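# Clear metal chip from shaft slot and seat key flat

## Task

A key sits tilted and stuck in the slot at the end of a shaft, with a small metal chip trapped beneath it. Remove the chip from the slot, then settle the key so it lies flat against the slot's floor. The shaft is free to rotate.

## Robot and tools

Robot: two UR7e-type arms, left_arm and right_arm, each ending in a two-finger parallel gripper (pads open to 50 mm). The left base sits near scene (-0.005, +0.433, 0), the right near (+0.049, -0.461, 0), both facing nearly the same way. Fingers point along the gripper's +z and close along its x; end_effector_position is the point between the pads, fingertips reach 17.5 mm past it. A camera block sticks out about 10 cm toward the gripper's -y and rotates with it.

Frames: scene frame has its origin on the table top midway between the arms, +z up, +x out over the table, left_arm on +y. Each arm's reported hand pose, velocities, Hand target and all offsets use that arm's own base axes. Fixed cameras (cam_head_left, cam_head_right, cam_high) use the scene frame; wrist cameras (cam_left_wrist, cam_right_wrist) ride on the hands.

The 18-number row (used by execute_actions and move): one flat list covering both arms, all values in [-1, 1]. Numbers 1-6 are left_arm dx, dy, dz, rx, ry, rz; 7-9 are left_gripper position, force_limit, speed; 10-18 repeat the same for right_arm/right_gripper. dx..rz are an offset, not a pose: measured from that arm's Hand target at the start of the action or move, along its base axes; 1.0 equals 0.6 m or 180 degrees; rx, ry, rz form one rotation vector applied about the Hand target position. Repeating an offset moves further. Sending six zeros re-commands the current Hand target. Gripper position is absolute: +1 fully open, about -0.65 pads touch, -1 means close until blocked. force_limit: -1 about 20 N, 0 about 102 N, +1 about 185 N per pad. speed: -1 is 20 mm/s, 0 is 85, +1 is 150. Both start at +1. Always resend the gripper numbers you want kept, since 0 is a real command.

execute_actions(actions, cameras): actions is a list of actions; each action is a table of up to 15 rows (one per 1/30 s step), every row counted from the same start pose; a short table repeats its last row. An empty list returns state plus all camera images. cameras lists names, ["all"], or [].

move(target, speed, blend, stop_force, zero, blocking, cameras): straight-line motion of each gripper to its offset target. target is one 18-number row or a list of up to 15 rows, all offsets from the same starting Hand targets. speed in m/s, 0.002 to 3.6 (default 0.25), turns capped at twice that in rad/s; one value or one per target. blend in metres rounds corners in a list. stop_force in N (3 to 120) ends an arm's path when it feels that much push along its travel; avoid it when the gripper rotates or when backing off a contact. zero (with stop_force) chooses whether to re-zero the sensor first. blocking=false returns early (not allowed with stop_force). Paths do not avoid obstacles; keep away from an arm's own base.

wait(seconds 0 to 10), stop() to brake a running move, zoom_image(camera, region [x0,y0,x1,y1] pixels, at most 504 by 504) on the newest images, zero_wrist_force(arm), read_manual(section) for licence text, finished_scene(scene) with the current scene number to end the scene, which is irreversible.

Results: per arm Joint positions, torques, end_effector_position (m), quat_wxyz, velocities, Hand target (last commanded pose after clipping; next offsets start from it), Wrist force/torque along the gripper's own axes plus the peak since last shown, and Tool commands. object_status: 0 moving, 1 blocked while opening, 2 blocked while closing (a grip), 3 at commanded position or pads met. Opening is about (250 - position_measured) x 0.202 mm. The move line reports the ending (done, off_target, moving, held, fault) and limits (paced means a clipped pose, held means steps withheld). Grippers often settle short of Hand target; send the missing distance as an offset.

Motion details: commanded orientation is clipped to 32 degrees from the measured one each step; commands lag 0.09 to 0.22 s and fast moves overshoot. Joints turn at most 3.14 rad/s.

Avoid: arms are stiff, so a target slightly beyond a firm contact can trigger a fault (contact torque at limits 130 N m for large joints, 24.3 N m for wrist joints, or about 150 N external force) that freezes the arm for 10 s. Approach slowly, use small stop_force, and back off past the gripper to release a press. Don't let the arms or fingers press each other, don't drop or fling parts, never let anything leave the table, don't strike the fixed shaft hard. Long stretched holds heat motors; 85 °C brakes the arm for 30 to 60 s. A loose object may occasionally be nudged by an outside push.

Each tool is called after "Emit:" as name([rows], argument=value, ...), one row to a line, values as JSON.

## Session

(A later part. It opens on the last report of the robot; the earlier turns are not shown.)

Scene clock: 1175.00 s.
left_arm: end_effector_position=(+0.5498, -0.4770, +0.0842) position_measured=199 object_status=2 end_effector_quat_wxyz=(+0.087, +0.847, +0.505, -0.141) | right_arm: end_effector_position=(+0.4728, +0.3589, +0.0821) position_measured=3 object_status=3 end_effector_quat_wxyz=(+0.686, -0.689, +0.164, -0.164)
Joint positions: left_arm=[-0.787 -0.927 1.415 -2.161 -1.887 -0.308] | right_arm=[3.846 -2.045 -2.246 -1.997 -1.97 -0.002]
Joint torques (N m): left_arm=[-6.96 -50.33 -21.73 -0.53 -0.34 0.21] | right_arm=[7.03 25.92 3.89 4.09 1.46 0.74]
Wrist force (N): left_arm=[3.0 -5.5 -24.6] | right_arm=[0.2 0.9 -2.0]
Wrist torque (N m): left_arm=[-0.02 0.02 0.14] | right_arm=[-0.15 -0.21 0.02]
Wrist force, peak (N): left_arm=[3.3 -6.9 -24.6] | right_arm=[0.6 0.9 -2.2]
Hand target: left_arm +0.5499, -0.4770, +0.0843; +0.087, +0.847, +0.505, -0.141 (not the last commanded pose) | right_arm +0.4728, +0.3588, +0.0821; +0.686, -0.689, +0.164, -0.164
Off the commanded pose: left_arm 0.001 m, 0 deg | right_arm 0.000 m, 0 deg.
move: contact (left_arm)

Emit:
wait(seconds=0.1, cameras=["cam_left_wrist", "cam_right_wrist"])

Emit:
zoom_image(camera="cam_right_wrist", region=[275, 210, 400, 290])

Emit:
zoom_image(camera="cam_left_wrist", region=[310, 160, 420, 270])

Scene clock: 1182.90 s.
left_arm: end_effector_position=(+0.5499, -0.4770, +0.0843) position_measured=199 object_status=2 end_effector_quat_wxyz=(+0.087, +0.847, +0.505, -0.141) | right_arm: end_effector_position=(+0.4728, +0.3589, +0.0821) position_measured=3 object_status=3 end_effector_quat_wxyz=(+0.686, -0.689, +0.164, -0.164)
Joint positions: left_arm=[-0.787 -0.927 1.415 -2.161 -1.887 -0.308] | right_arm=[3.846 -2.045 -2.246 -1.997 -1.97 -0.002]
Joint torques (N m): left_arm=[2.78 -53.86 -31.96 -2.05 -1.91 1.3] | right_arm=[7.07 25.62 3.28 4.12 1.45 0.89]
Wrist force (N): left_arm=[3.6 -4.4 -18.7] | right_arm=[0.5 0.7 -2.1]
Wrist torque (N m): left_arm=[-0.04 0.03 0.13] | right_arm=[-0.17 -0.26 0.01]
Wrist force, peak (N): left_arm=[3.0 -5.7 -23.8] | right_arm=[0.8 1.0 -2.2]
Hand target: left_arm +0.5499, -0.4770, +0.0843; +0.087, +0.847, +0.505, -0.141 (not the last commanded pose) | right_arm +0.4728, +0.3588, +0.0821; +0.686, -0.689, +0.164, -0.164
Tool commands: left_gripper/position=-1.0 left_gripper/force_limit=+0.3 left_gripper/speed=-1.0 right_gripper/position=+1.0 right_gripper/force_limit=+0.0 right_gripper/speed=-0.5
Off the commanded pose: left_arm 0.001 m, 0 deg | right_arm 0.000 m, 0 deg.
wait: 0.10 s; at rest from the start
camera_calibration:
cam_left_wrist: T_world_to_cam=[[0.461087, 0.830444, -0.312669, 0.178958], [0.874113, -0.364429, 0.321119, -0.665925], [0.152725, -0.421372, -0.893936, -0.0790137], [0, 0, 0, 1]] pos_world=[0.511646, -0.424592, 0.199162]
cam_right_wrist: T_world_to_cam=[[0.88019, -0.474587, -0.00571112, -0.239855], [-0.161962, -0.289027, -0.943521, 0.274727], [0.446132, 0.831403, -0.331264, -0.354544], [0, 0, 0, 1]] pos_world=[0.413787, 0.26034, 0.140393]
Images, in order (width x height): cam_left_wrist 672x504, cam_right_wrist 672x504.

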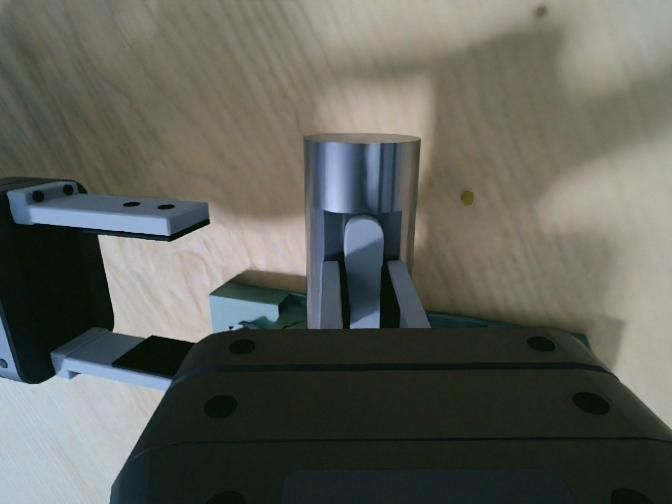

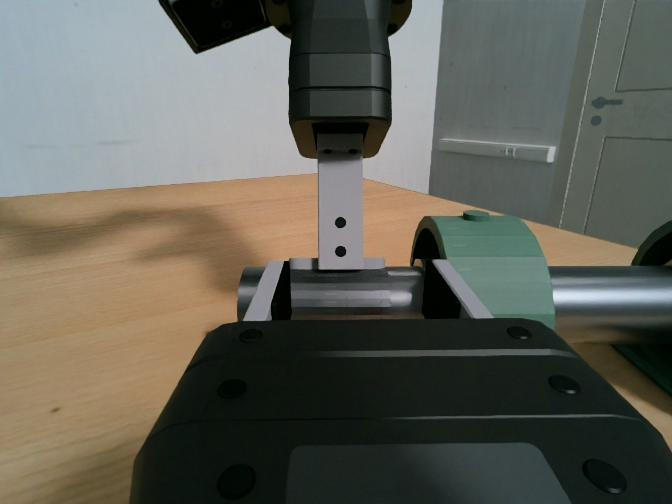

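Scaled by 4.032 from the camera's 672x504 image, which has a finer 960x720 frame.

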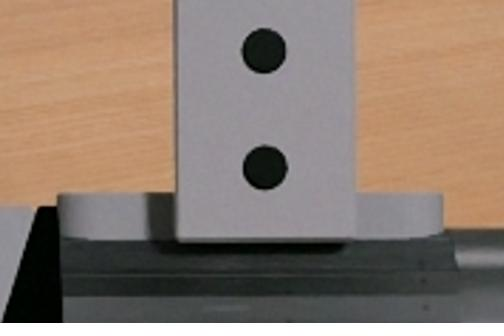

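Scaled by 4.582 from the camera's 672x504 image, which has a finer 960x720 frame.

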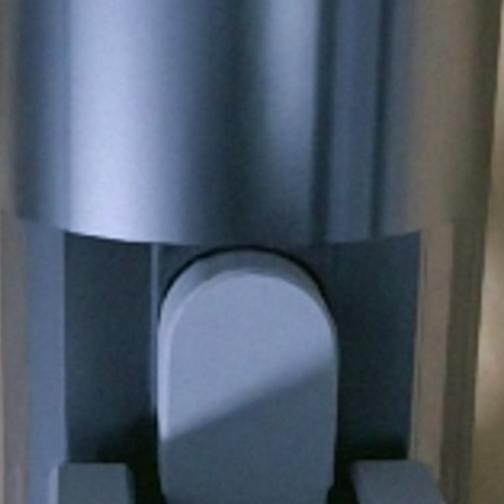

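Emit:
move(target=[0.0001,0.00019,0.00063,0,0,0,-1,0.3,-1,0,0,0,0,0,0,1,0,-0.5], speed=0.01, cameras=["cam_right_wrist"])

Emit:
execute_actions([
  [[0,0,0,0,0,0,0.0,-0.5,-0.8,0,0,0,0,0,0,1,0,-0.5]],
], cameras=["cam_right_wrist","cam_left_wrist"])

Emit:
zoom_image(camera="cam_right_wrist", region=[275, 210, 400, 290])

Scene clock: 1209.63 s.
left_arm: end_effector_position=(+0.5499, -0.4769, +0.0846) position_measured=199 object_status=2 end_effector_quat_wxyz=(+0.087, +0.847, +0.505, -0.141) | right_arm: end_effector_position=(+0.4728, +0.3589, +0.0821) position_measured=3 object_status=3 end_effector_quat_wxyz=(+0.686, -0.689, +0.164, -0.164)
Joint positions: left_arm=[-0.787 -0.928 1.414 -2.16 -1.887 -0.307] | right_arm=[3.846 -2.045 -2.246 -1.997 -1.97 -0.002]
Joint torques (N m): left_arm=[7.9 -66.18 -35.98 -0.3 -2.16 1.97] | right_arm=[5.5 26.22 2.93 4.29 1.64 0.71]
Wrist force (N): left_arm=[1.7 5.6 0.1] | right_arm=[0.5 0.8 -1.9]
Wrist torque (N m): left_arm=[-0.09 -0.01 0.17] | right_arm=[-0.15 -0.25 0.01]
Wrist force, peak (N): left_arm=[3.5 -4.4 -18.9] | right_arm=[0.6 0.7 -2.4]
Hand target: left_arm +0.5500, -0.4769, +0.0847; +0.087, +0.847, +0.505, -0.141 | right_arm +0.4728, +0.3588, +0.0821; +0.686, -0.689, +0.164, -0.164
Off the commanded pose: left_arm 0.000 m, 0 deg | right_arm 0.000 m, 0 deg.
move: done
camera_calibration:
cam_right_wrist: T_world_to_cam=[[0.88019, -0.474587, -0.00571112, -0.239855], [-0.161962, -0.289027, -0.943521, 0.274727], [0.446132, 0.831403, -0.331264, -0.354544], [0, 0, 0, 1]] pos_world=[0.413787, 0.26034, 0.140393]
Images, in order (width x height): cam_right_wrist 672x504.

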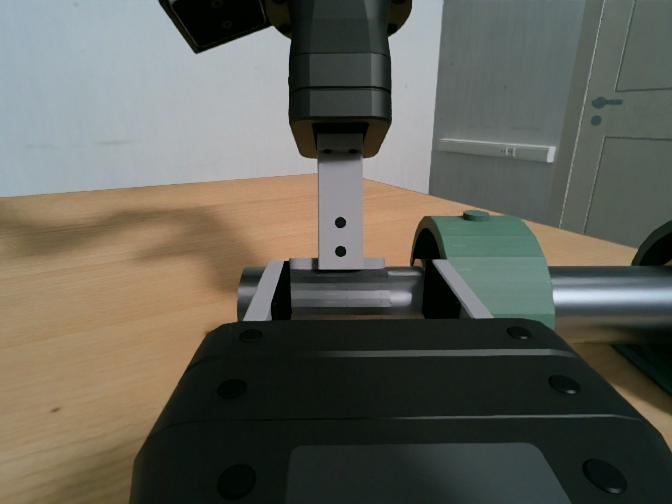

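Scene clock: 1210.33 s.
left_arm: end_effector_position=(+0.5499, -0.4769, +0.0847) position_measured=152 object_status=3 end_effector_quat_wxyz=(+0.087, +0.847, +0.505, -0.141) | right_arm: end_effector_position=(+0.4728, +0.3589, +0.0821) position_measured=3 object_status=3 end_effector_quat_wxyz=(+0.686, -0.689, +0.164, -0.164)
Joint positions: left_arm=[-0.787 -0.928 1.414 -2.16 -1.888 -0.307] | right_arm=[3.846 -2.045 -2.246 -1.997 -1.97 -0.002]
Joint torques (N m): left_arm=[8.13 -66.17 -37.03 -4.51 0.55 1.8] | right_arm=[6.41 27.04 2.54 4.08 1.4 0.76]
Wrist force (N): left_arm=[0.1 -0.1 0.8] | right_arm=[0.5 0.8 -2.0]
Wrist torque (N m): left_arm=[-0.12 -0.05 -0.16] | right_arm=[-0.16 -0.25 0.02]
Wrist force, peak (N): left_arm=[1.5 5.2 -0.4] | right_arm=[0.6 0.7 -2.2]
Hand target: left_arm +0.5500, -0.4769, +0.0847; +0.087, +0.847, +0.505, -0.141 | right_arm +0.4728, +0.3588, +0.0821; +0.686, -0.689, +0.164, -0.164
Off the commanded pose: left_arm 0.000 m, 0 deg | right_arm 0.000 m, 0 deg.
camera_calibration:
cam_left_wrist: T_world_to_cam=[[0.461047, 0.83046, -0.312684, 0.178953], [0.874134, -0.364392, 0.321104, -0.666064], [0.152725, -0.421372, -0.893936, -0.0787185], [0, 0, 0, 1]] pos_world=[0.511746, -0.424491, 0.199462]
cam_right_wrist: T_world_to_cam=[[0.88019, -0.474587, -0.00571112, -0.239855], [-0.161962, -0.289027, -0.943521, 0.274727], [0.446132, 0.831403, -0.331264, -0.354544], [0, 0, 0, 1]] pos_world=[0.413787, 0.26034, 0.140393]
Images, in order (width x height): cam_left_wrist 672x504, cam_right_wrist 672x504.

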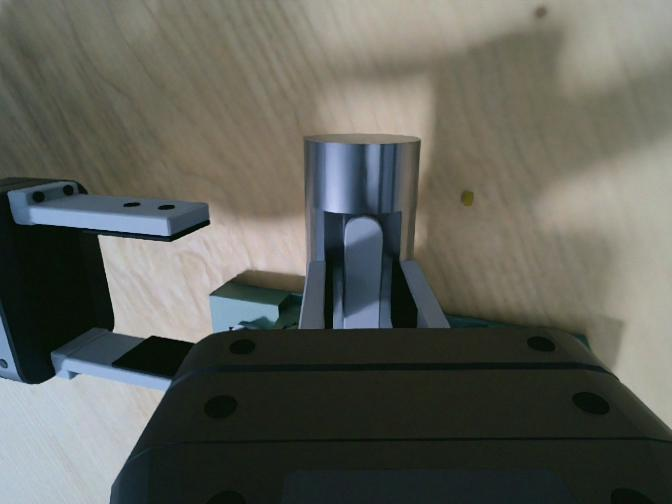

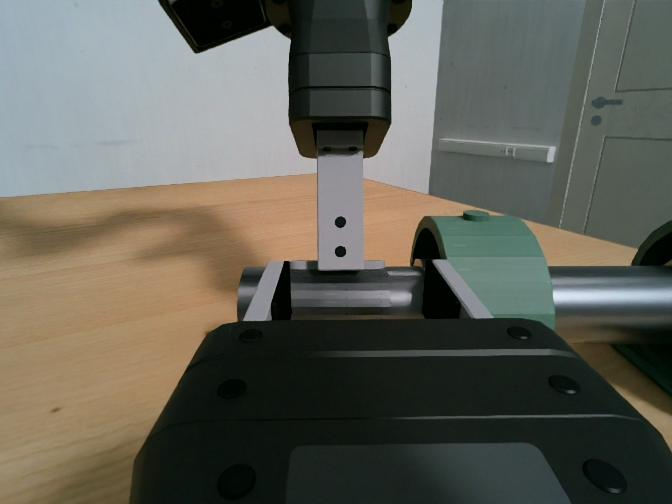

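Scaled by 4.032 from the camera's 672x504 image, which has a finer 960x720 frame.

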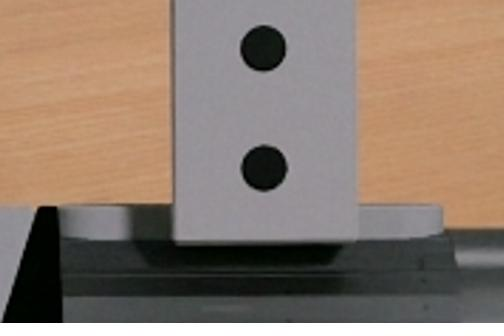

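Emit:
move(target=[0.00765,0.01438,0.04728,0,0,0,0,-0.5,-0.8,0,0,0,0,0,0,1,0,-0.5], speed=0.06, cameras=["cam_right_wrist","cam_left_wrist"])

Emit:
zoom_image(camera="cam_right_wrist", region=[275, 210, 400, 290])

Emit:
zoom_image(camera="cam_left_wrist", region=[270, 120, 480, 330])

Scene clock: 1217.40 s.
left_arm: end_effector_position=(+0.5545, -0.4683, +0.1129) position_measured=152 object_status=3 end_effector_quat_wxyz=(+0.087, +0.847, +0.505, -0.141) | right_arm: end_effector_position=(+0.4728, +0.3589, +0.0821) position_measured=3 object_status=3 end_effector_quat_wxyz=(+0.686, -0.689, +0.164, -0.164)
Joint positions: left_arm=[-0.773 -0.96 1.388 -2.097 -1.889 -0.294] | right_arm=[3.846 -2.045 -2.246 -1.997 -1.97 -0.002]
Joint torques (N m): left_arm=[9.08 -66.3 -38.01 -1.54 -1.76 2.55] | right_arm=[6.2 26.26 3.25 3.97 1.61 0.73]
Wrist force (N): left_arm=[0.3 -0.1 0.6] | right_arm=[0.5 0.7 -1.9]
Wrist torque (N m): left_arm=[-0.11 -0.08 -0.21] | right_arm=[-0.17 -0.25 0.01]
Wrist force, peak (N): left_arm=[-0.1 0.0 1.4] | right_arm=[0.6 1.0 -2.3]
Hand target: left_arm +0.5545, -0.4683, +0.1130; +0.087, +0.847, +0.505, -0.141 | right_arm +0.4728, +0.3588, +0.0821; +0.686, -0.689, +0.164, -0.164
Off the commanded pose: left_arm 0.000 m, 0 deg | right_arm 0.000 m, 0 deg.
move: done
camera_calibration:
cam_left_wrist: T_world_to_cam=[[0.461087, 0.830444, -0.312669, 0.178555], [0.874113, -0.364429, 0.321119, -0.67596], [0.152725, -0.421372, -0.893936, -0.0504838], [0, 0, 0, 1]] pos_world=[0.516246, -0.415892, 0.227762]
cam_right_wrist: T_world_to_cam=[[0.88019, -0.474587, -0.00571112, -0.239855], [-0.161962, -0.289027, -0.943521, 0.274727], [0.446132, 0.831403, -0.331264, -0.354544], [0, 0, 0, 1]] pos_world=[0.413787, 0.26034, 0.140393]
Images, in order (width x height): cam_left_wrist 672x504, cam_right_wrist 672x504.

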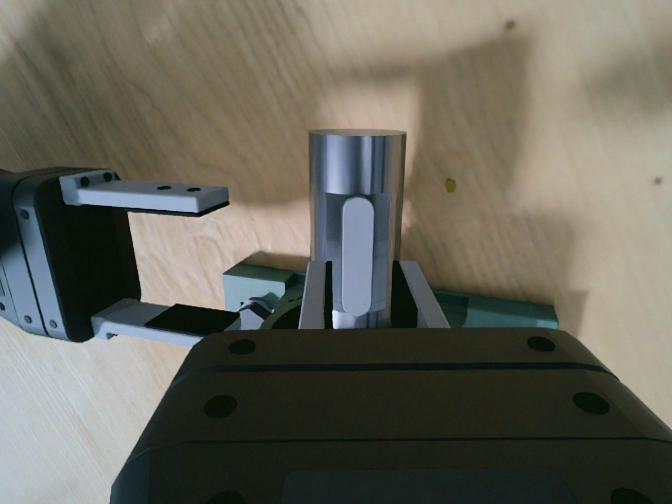

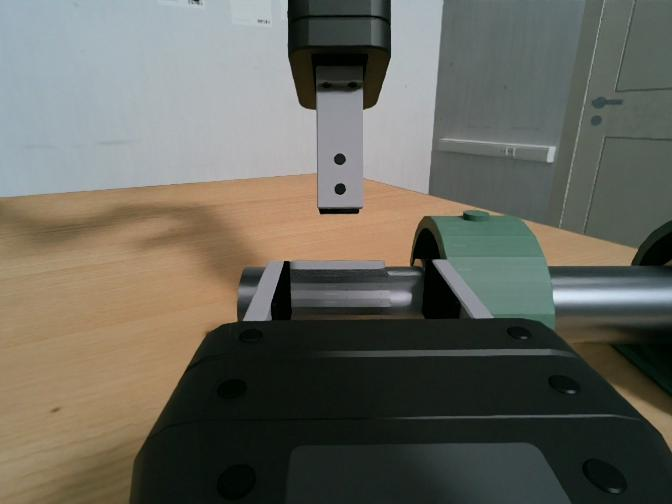

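Scaled by 4.032 from the camera's 672x504 image, which has a finer 960x720 frame.

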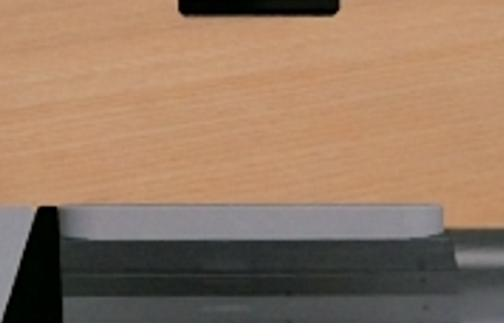

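Scaled by 2.400 from the camera's 672x504 image, which has a finer 960x720 frame.

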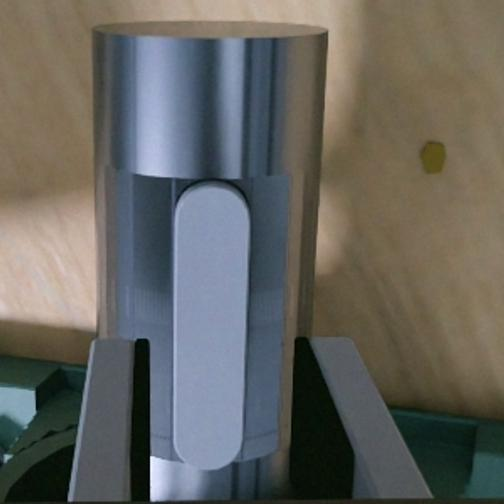

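Emit:
move([
  [0,0,0,0,0,0,-1,-0.5,-0.8,0,0,0,0,0,0,1,0,-0.5],
  [-0.0017,-0.01387,-0.03782,0,0,0,-1,-0.5,-0.8,0,0,0,0,0,0,1,0,-0.5],
], speed=0.05, cameras=["cam_right_wrist"])

Emit:
move(target=[-0.00127,-0.0024,-0.00788,0,0,0,-1,-0.5,-0.8,0,0,0,0,0,0,1,0,-0.5], speed=0.005, stop_force=40, cameras=["cam_right_wrist"])

Emit:
zoom_image(camera="cam_right_wrist", region=[275, 210, 400, 290])

Scene clock: 1229.70 s.
left_arm: end_effector_position=(+0.5535, -0.4766, +0.0905) position_measured=252 object_status=3 end_effector_quat_wxyz=(+0.087, +0.847, +0.505, -0.141) | right_arm: end_effector_position=(+0.4728, +0.3589, +0.0821) position_measured=3 object_status=3 end_effector_quat_wxyz=(+0.686, -0.689, +0.164, -0.164)
Joint positions: left_arm=[-0.783 -0.928 1.398 -2.142 -1.888 -0.303] | right_arm=[3.846 -2.045 -2.246 -1.997 -1.97 -0.002]
Joint torques (N m): left_arm=[-11.17 -39.1 -10.37 -4.13 0.86 -3.03] | right_arm=[4.92 26.54 3.11 4.08 1.35 0.99]
Wrist force (N): left_arm=[0.4 -0.1 0.7] | right_arm=[0.7 0.8 -1.9]
Wrist torque (N m): left_arm=[-0.12 -0.09 -0.12] | right_arm=[-0.15 -0.27 0.01]
Wrist force, peak (N): left_arm=[0.3 -0.1 1.3] | right_arm=[0.5 0.8 -2.3]
Hand target: left_arm +0.5535, -0.4766, +0.0903; +0.087, +0.847, +0.505, -0.141 | right_arm +0.4728, +0.3588, +0.0821; +0.686, -0.689, +0.164, -0.164
Off the commanded pose: left_arm 0.000 m, 0 deg | right_arm 0.000 m, 0 deg.
move: done
camera_calibration:
cam_right_wrist: T_world_to_cam=[[0.88019, -0.474587, -0.00571112, -0.239855], [-0.161962, -0.289027, -0.943521, 0.274727], [0.446132, 0.831403, -0.331264, -0.354544], [0, 0, 0, 1]] pos_world=[0.413787, 0.26034, 0.140393]
Images, in order (width x height): cam_right_wrist 672x504.

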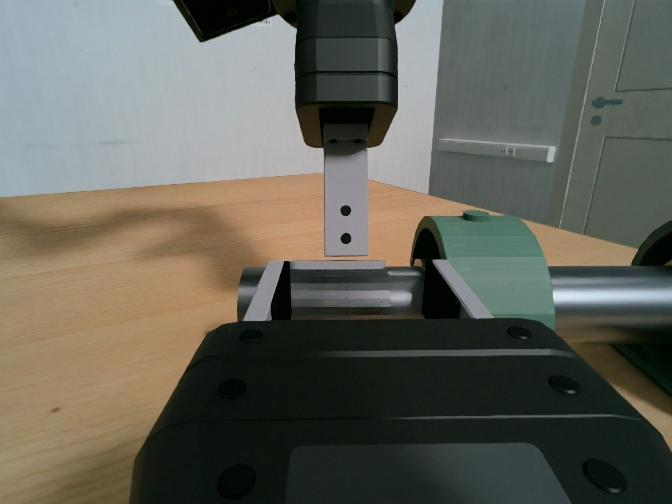

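Scene clock: 1232.07 s.
left_arm: end_effector_position=(+0.5532, -0.4774, +0.0879) position_measured=252 object_status=3 end_effector_quat_wxyz=(+0.087, +0.847, +0.505, -0.141) | right_arm: end_effector_position=(+0.4728, +0.3589, +0.0821) position_measured=3 object_status=3 end_effector_quat_wxyz=(+0.686, -0.689, +0.164, -0.164)
Joint positions: left_arm=[-0.784 -0.925 1.4 -2.149 -1.888 -0.305] | right_arm=[3.846 -2.045 -2.246 -1.997 -1.97 -0.002]
Joint torques (N m): left_arm=[-1.95 -39.16 -24.95 -0.1 0.21 1.54] | right_arm=[5.85 27.34 4 4.06 1.43 0.66]
Wrist force (N): left_arm=[2.6 -7.2 -39.1] | right_arm=[0.4 0.8 -1.9]
Wrist torque (N m): left_arm=[0.35 0.17 -0.13] | right_arm=[-0.15 -0.24 0.01]
Wrist force, peak (N): left_arm=[2.4 -10.3 -47.9] | right_arm=[0.7 0.9 -2.2]
Hand target: left_arm +0.5532, -0.4774, +0.0879; +0.087, +0.847, +0.505, -0.141 (not the last commanded pose) | right_arm +0.4728, +0.3588, +0.0821; +0.686, -0.689, +0.164, -0.164
Off the commanded pose: left_arm 0.002 m, 0 deg | right_arm 0.000 m, 0 deg.
move: contact (left_arm)
camera_calibration:
cam_right_wrist: T_world_to_cam=[[0.88019, -0.474587, -0.00571112, -0.239855], [-0.161962, -0.289027, -0.943521, 0.274727], [0.446132, 0.831403, -0.331264, -0.354544], [0, 0, 0, 1]] pos_world=[0.413787, 0.26034, 0.140393]
Images, in order (width x height): cam_right_wrist 672x504.

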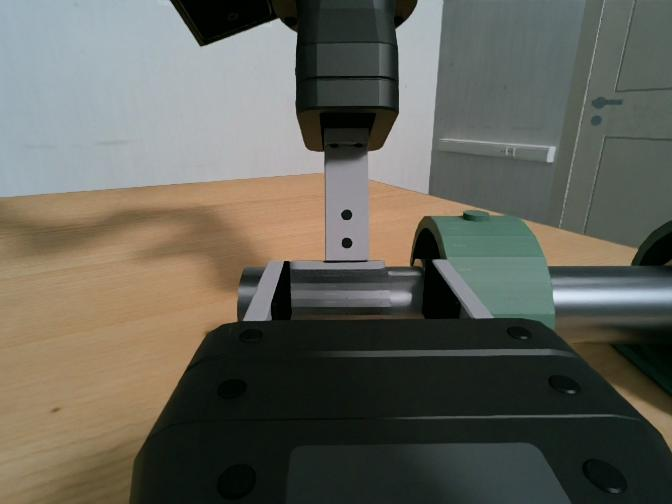

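Scaled by 4.032 from the camera's 672x504 image, which has a finer 960x720 frame.

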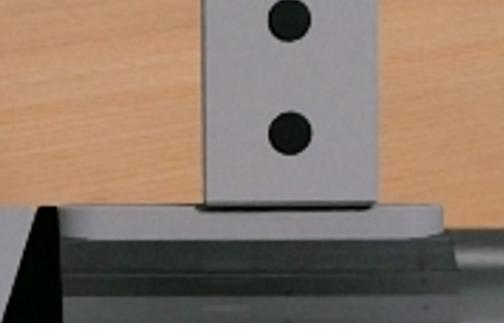

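Emit:
move([
  [0.00051,0.00096,0.00315,0,0,0,-1,-0.5,-0.8,0,0,0,0,0,0,1,0,-0.5],
  [-0.02156,0.0127,0.00315,0,0,0,-1,-0.5,-0.8,0,0,0,0,0,0,1,0,-0.5],
], speed=0.03)

Emit:
move(target=[-0.00127,-0.0024,-0.00788,0,0,0,-1,-0.5,-0.8,0,0,0,0,0,0,1,0,-0.5], speed=0.005, stop_force=45, cameras=["cam_right_wrist"])

Emit:
zoom_image(camera="cam_right_wrist", region=[275, 210, 400, 290])

Emit:
move([
  [0.00051,0.00096,0.00315,0,0,0,-1,-0.5,-0.8,0,0,0,0,0,0,1,0,-0.5],
  [0.04024,-0.02018,0.00315,0,0,0,-1,-0.5,-0.8,0,0,0,0,0,0,1,0,-0.5],
], speed=0.03)

Emit:
move(target=[-0.00127,-0.0024,-0.00788,0,0,0,-1,-0.5,-0.8,0,0,0,0,0,0,1,0,-0.5], speed=0.005, stop_force=45, cameras=["cam_right_wrist"])

Emit:
zoom_image(camera="cam_right_wrist", region=[275, 210, 400, 290])

Scene clock: 1251.80 s.
left_arm: end_effector_position=(+0.5403, -0.4698, +0.0898) position_measured=252 object_status=3 end_effector_quat_wxyz=(+0.087, +0.847, +0.505, -0.141) | right_arm: end_effector_position=(+0.4728, +0.3589, +0.0821) position_measured=3 object_status=3 end_effector_quat_wxyz=(+0.686, -0.689, +0.164, -0.164)
Joint positions: left_arm=[-0.789 -0.959 1.454 -2.17 -1.887 -0.31] | right_arm=[3.846 -2.045 -2.246 -1.997 -1.97 -0.002]
Joint torques (N m): left_arm=[-12.36 -66.15 -9.19 -4.37 0.86 -2.95] | right_arm=[4.53 26.9 2.67 3.83 1.46 0.73]
Wrist force (N): left_arm=[0.3 -0.2 0.8] | right_arm=[0.6 0.9 -2.3]
Wrist torque (N m): left_arm=[-0.14 -0.08 -0.13] | right_arm=[-0.15 -0.27 0.01]
Wrist force, peak (N): left_arm=[2.7 -7.4 -39.2] | right_arm=[0.6 0.9 -2.3]
Hand target: left_arm +0.5403, -0.4698, +0.0898; +0.087, +0.847, +0.505, -0.141 | right_arm +0.4728, +0.3588, +0.0821; +0.686, -0.689, +0.164, -0.164
Off the commanded pose: left_arm 0.000 m, 0 deg | right_arm 0.000 m, 0 deg.
move: done

Scene clock: 1253.90 s.
left_arm: end_effector_position=(+0.5400, -0.4705, +0.0879) position_measured=252 object_status=3 end_effector_quat_wxyz=(+0.087, +0.847, +0.505, -0.141) | right_arm: end_effector_position=(+0.4728, +0.3589, +0.0821) position_measured=3 object_status=3 end_effector_quat_wxyz=(+0.686, -0.689, +0.164, -0.164)
Joint positions: left_arm=[-0.79 -0.957 1.455 -2.175 -1.887 -0.311] | right_arm=[3.846 -2.045 -2.246 -1.997 -1.97 -0.002]
Joint torques (N m): left_arm=[-2.53 -34.43 -23.77 -0.55 0.14 1.58] | right_arm=[5.57 26.43 2.73 4.01 1.52 0.52]
Wrist force (N): left_arm=[3.2 -8.7 -44.7] | right_arm=[0.5 1.0 -1.8]
Wrist torque (N m): left_arm=[0.38 0.16 -0.14] | right_arm=[-0.12 -0.25 0.01]
Wrist force, peak (N): left_arm=[2.5 -12.5 -53.4] | right_arm=[0.7 1.0 -2.2]
Hand target: left_arm +0.5400, -0.4705, +0.0880; +0.087, +0.847, +0.505, -0.141 (not the last commanded pose) | right_arm +0.4728, +0.3588, +0.0821; +0.686, -0.689, +0.164, -0.164
Off the commanded pose: left_arm 0.003 m, 0 deg | right_arm 0.000 m, 0 deg.
move: contact (left_arm)
camera_calibration:
cam_right_wrist: T_world_to_cam=[[0.88019, -0.474587, -0.00571112, -0.239855], [-0.161962, -0.289027, -0.943521, 0.274727], [0.446132, 0.831403, -0.331264, -0.354544], [0, 0, 0, 1]] pos_world=[0.413787, 0.26034, 0.140393]
Images, in order (width x height): cam_right_wrist 672x504.

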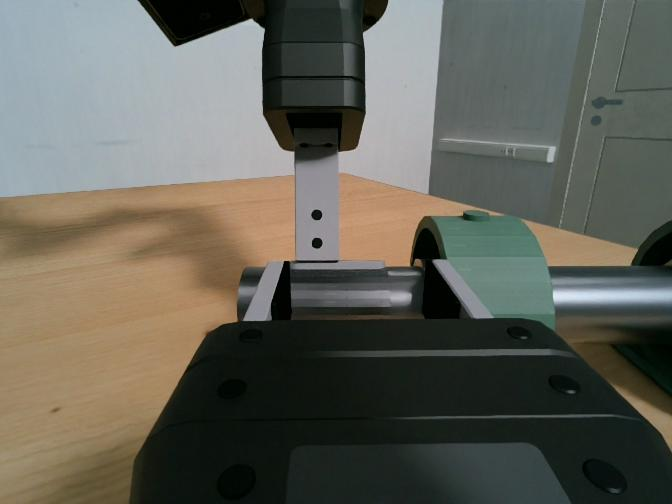

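Scaled by 4.032 from the camera's 672x504 image, which has a finer 960x720 frame.

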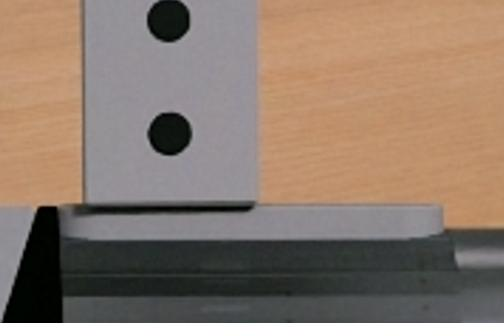

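Scene clock: 1255.80 s.
left_arm: end_effector_position=(+0.5641, -0.4826, +0.0898) position_measured=252 object_status=3 end_effector_quat_wxyz=(+0.087, +0.847, +0.505, -0.141) | right_arm: end_effector_position=(+0.4728, +0.3589, +0.0821) position_measured=3 object_status=3 end_effector_quat_wxyz=(+0.686, -0.689, +0.164, -0.164)
Joint positions: left_arm=[-0.778 -0.902 1.354 -2.124 -1.888 -0.299] | right_arm=[3.846 -2.045 -2.246 -1.997 -1.97 -0.002]
Joint torques (N m): left_arm=[9.83 -39.97 -37.1 -1.52 -1.78 2.56] | right_arm=[5.84 26.82 2.17 3.87 1.47 0.76]
Wrist force (N): left_arm=[0.3 -0.1 0.4] | right_arm=[0.6 0.8 -1.9]
Wrist torque (N m): left_arm=[-0.11 -0.09 -0.20] | right_arm=[-0.16 -0.27 0.01]
Wrist force, peak (N): left_arm=[3.0 -8.7 -44.7] | right_arm=[0.6 0.7 -2.3]
Hand target: left_arm +0.5642, -0.4826, +0.0898; +0.087, +0.847, +0.505, -0.141 | right_arm +0.4728, +0.3588, +0.0821; +0.686, -0.689, +0.164, -0.164
Off the commanded pose: left_arm 0.000 m, 0 deg | right_arm 0.000 m, 0 deg.
move: done

Scene clock: 1257.97 s.
left_arm: end_effector_position=(+0.5639, -0.4833, +0.0878) position_measured=252 object_status=3 end_effector_quat_wxyz=(+0.087, +0.847, +0.505, -0.141) | right_arm: end_effector_position=(+0.4728, +0.3589, +0.0821) position_measured=3 object_status=3 end_effector_quat_wxyz=(+0.686, -0.689, +0.164, -0.164)
Joint positions: left_arm=[-0.779 -0.899 1.355 -2.129 -1.888 -0.3] | right_arm=[3.846 -2.045 -2.246 -1.997 -1.97 -0.002]
Joint torques (N m): left_arm=[-3.71 -35.53 -25.65 -1.29 -1.73 1.68] | right_arm=[5.07 26.75 3.12 4.06 1.54 0.64]
Wrist force (N): left_arm=[5.6 -11.8 -46.1] | right_arm=[0.6 0.7 -2.2]
Wrist torque (N m): left_arm=[0.40 0.18 -0.14] | right_arm=[-0.17 -0.27 0.01]
Wrist force, peak (N): left_arm=[4.2 -14.3 -54.9] | right_arm=[0.7 1.0 -2.2]
Hand target: left_arm +0.5640, -0.4833, +0.0879; +0.087, +0.847, +0.505, -0.141 (not the last commanded pose) | right_arm +0.4728, +0.3588, +0.0821; +0.686, -0.689, +0.164, -0.164
Off the commanded pose: left_arm 0.003 m, 0 deg | right_arm 0.000 m, 0 deg.
move: contact (left_arm)
camera_calibration:
cam_right_wrist: T_world_to_cam=[[0.88019, -0.474587, -0.00571112, -0.239855], [-0.161962, -0.289027, -0.943521, 0.274727], [0.446132, 0.831403, -0.331264, -0.354544], [0, 0, 0, 1]] pos_world=[0.413787, 0.26034, 0.140393]
Images, in order (width x height): cam_right_wrist 672x504.

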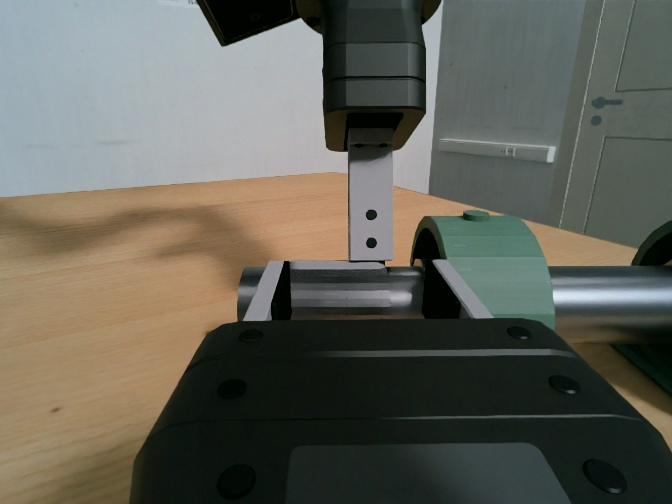

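Scaled by 4.032 from the camera's 672x504 image, which has a finer 960x720 frame.

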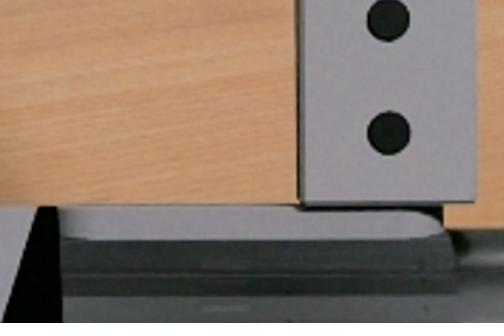

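Emit:
move(target=[0.0102,0.0192,0.06303,0,0,0,-1,-0.5,-0.8,-0.02,-0.08,0.0,0,0,0,1,0,-0.5], speed=0.08, cameras=["all"])

Emit:
zoom_image(camera="cam_left_wrist", region=[270, 120, 480, 330])

Emit:
zoom_image(camera="cam_right_wrist", region=[220, 190, 470, 370])

Scene clock: 1269.33 s.
left_arm: end_effector_position=(+0.5701, -0.4718, +0.1256) position_measured=252 object_status=3 end_effector_quat_wxyz=(+0.087, +0.847, +0.505, -0.141) | right_arm: end_effector_position=(+0.4608, +0.3110, +0.0821) position_measured=3 object_status=3 end_effector_quat_wxyz=(+0.686, -0.689, +0.164, -0.164)
Joint positions: left_arm=[-0.762 -0.94 1.318 -2.046 -1.89 -0.282] | right_arm=[3.756 -2.012 -2.319 -1.957 -2.06 -0.003]
Joint torques (N m): left_arm=[9.4 -67.07 -39.67 -1.24 -1.87 2.47] | right_arm=[-9.24 34.68 -1.93 4.28 -1.68 -1.2]
Wrist force (N): left_arm=[0.3 -0.2 0.6] | right_arm=[0.6 0.8 -2.1]
Wrist torque (N m): left_arm=[-0.12 -0.09 -0.19] | right_arm=[-0.16 -0.26 0.05]
Wrist force, peak (N): left_arm=[5.5 -11.4 -46.4] | right_arm=[0.7 1.1 -2.5]
Hand target: left_arm +0.5701, -0.4718, +0.1257; +0.087, +0.847, +0.505, -0.141 | right_arm +0.4608, +0.3108, +0.0821; +0.686, -0.689, +0.164, -0.164
Off the commanded pose: left_arm 0.000 m, 0 deg | right_arm 0.000 m, 0 deg.
move: done
camera_calibration:
cam_left_wrist: T_world_to_cam=[[0.461122, 0.830246, -0.313141, 0.178229], [0.873903, -0.363748, 0.32246, -0.694631], [0.153816, -0.422349, -0.893287, -0.0441441], [0, 0, 0, 1]] pos_world=[0.531645, -0.419289, 0.240368]
cam_right_wrist: T_world_to_cam=[[0.88019, -0.474587, -0.00571112, -0.252026], [-0.161962, -0.289027, -0.943521, 0.258939], [0.446132, 0.831403, -0.331264, -0.309366], [0, 0, 0, 1]] pos_world=[0.401787, 0.21244, 0.140393]

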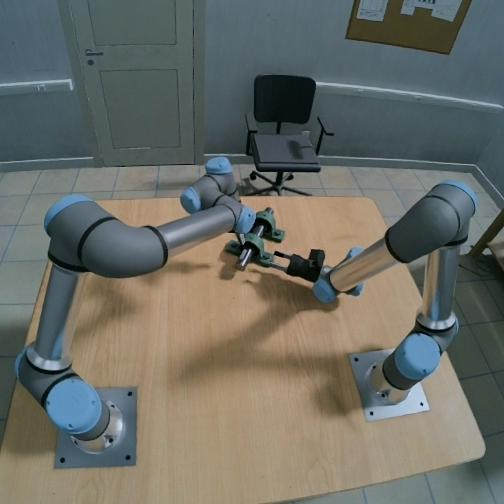

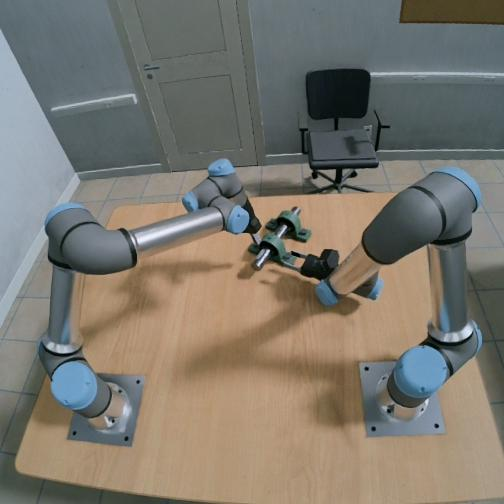

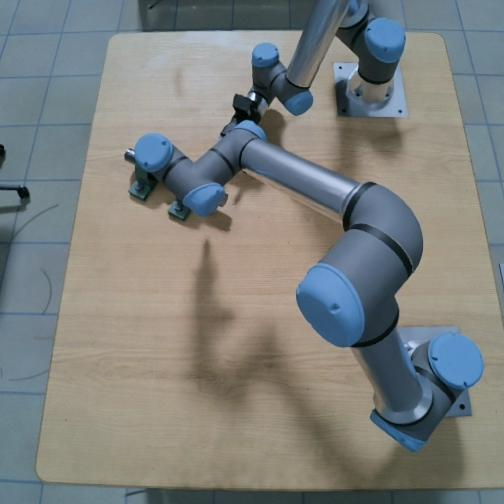

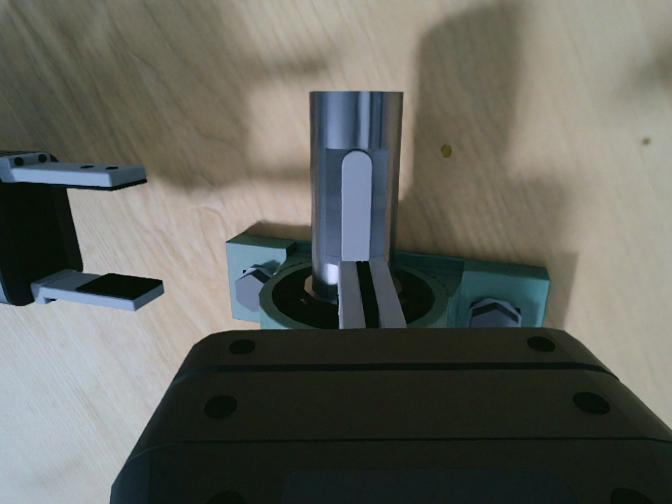

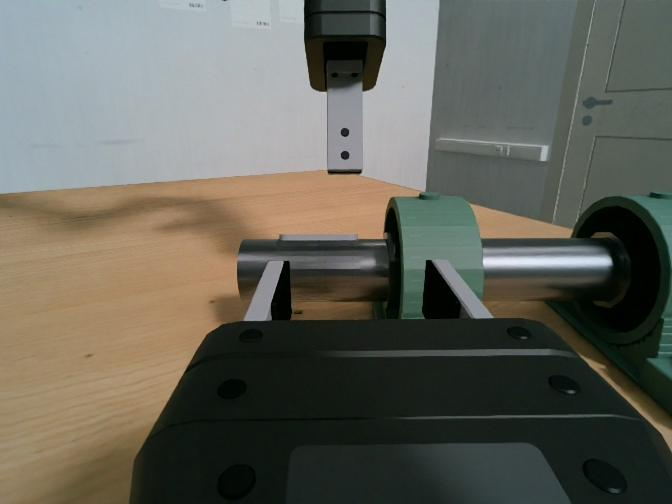

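Scaled by 2.400 from the camera's 672x504 image, which has a finer 960x720 frame.

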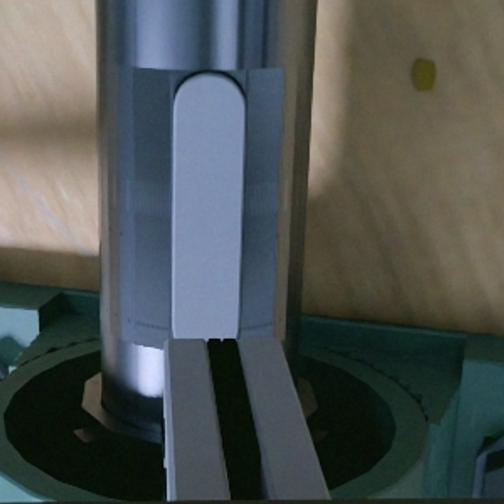

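Scaled by 2.016 from the camera's 672x504 image, which has a finer 960x720 frame.

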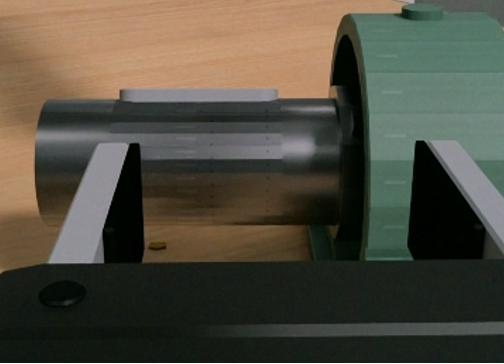

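Emit:
finished_scene(scene=1)

The scene is finished: the task was done.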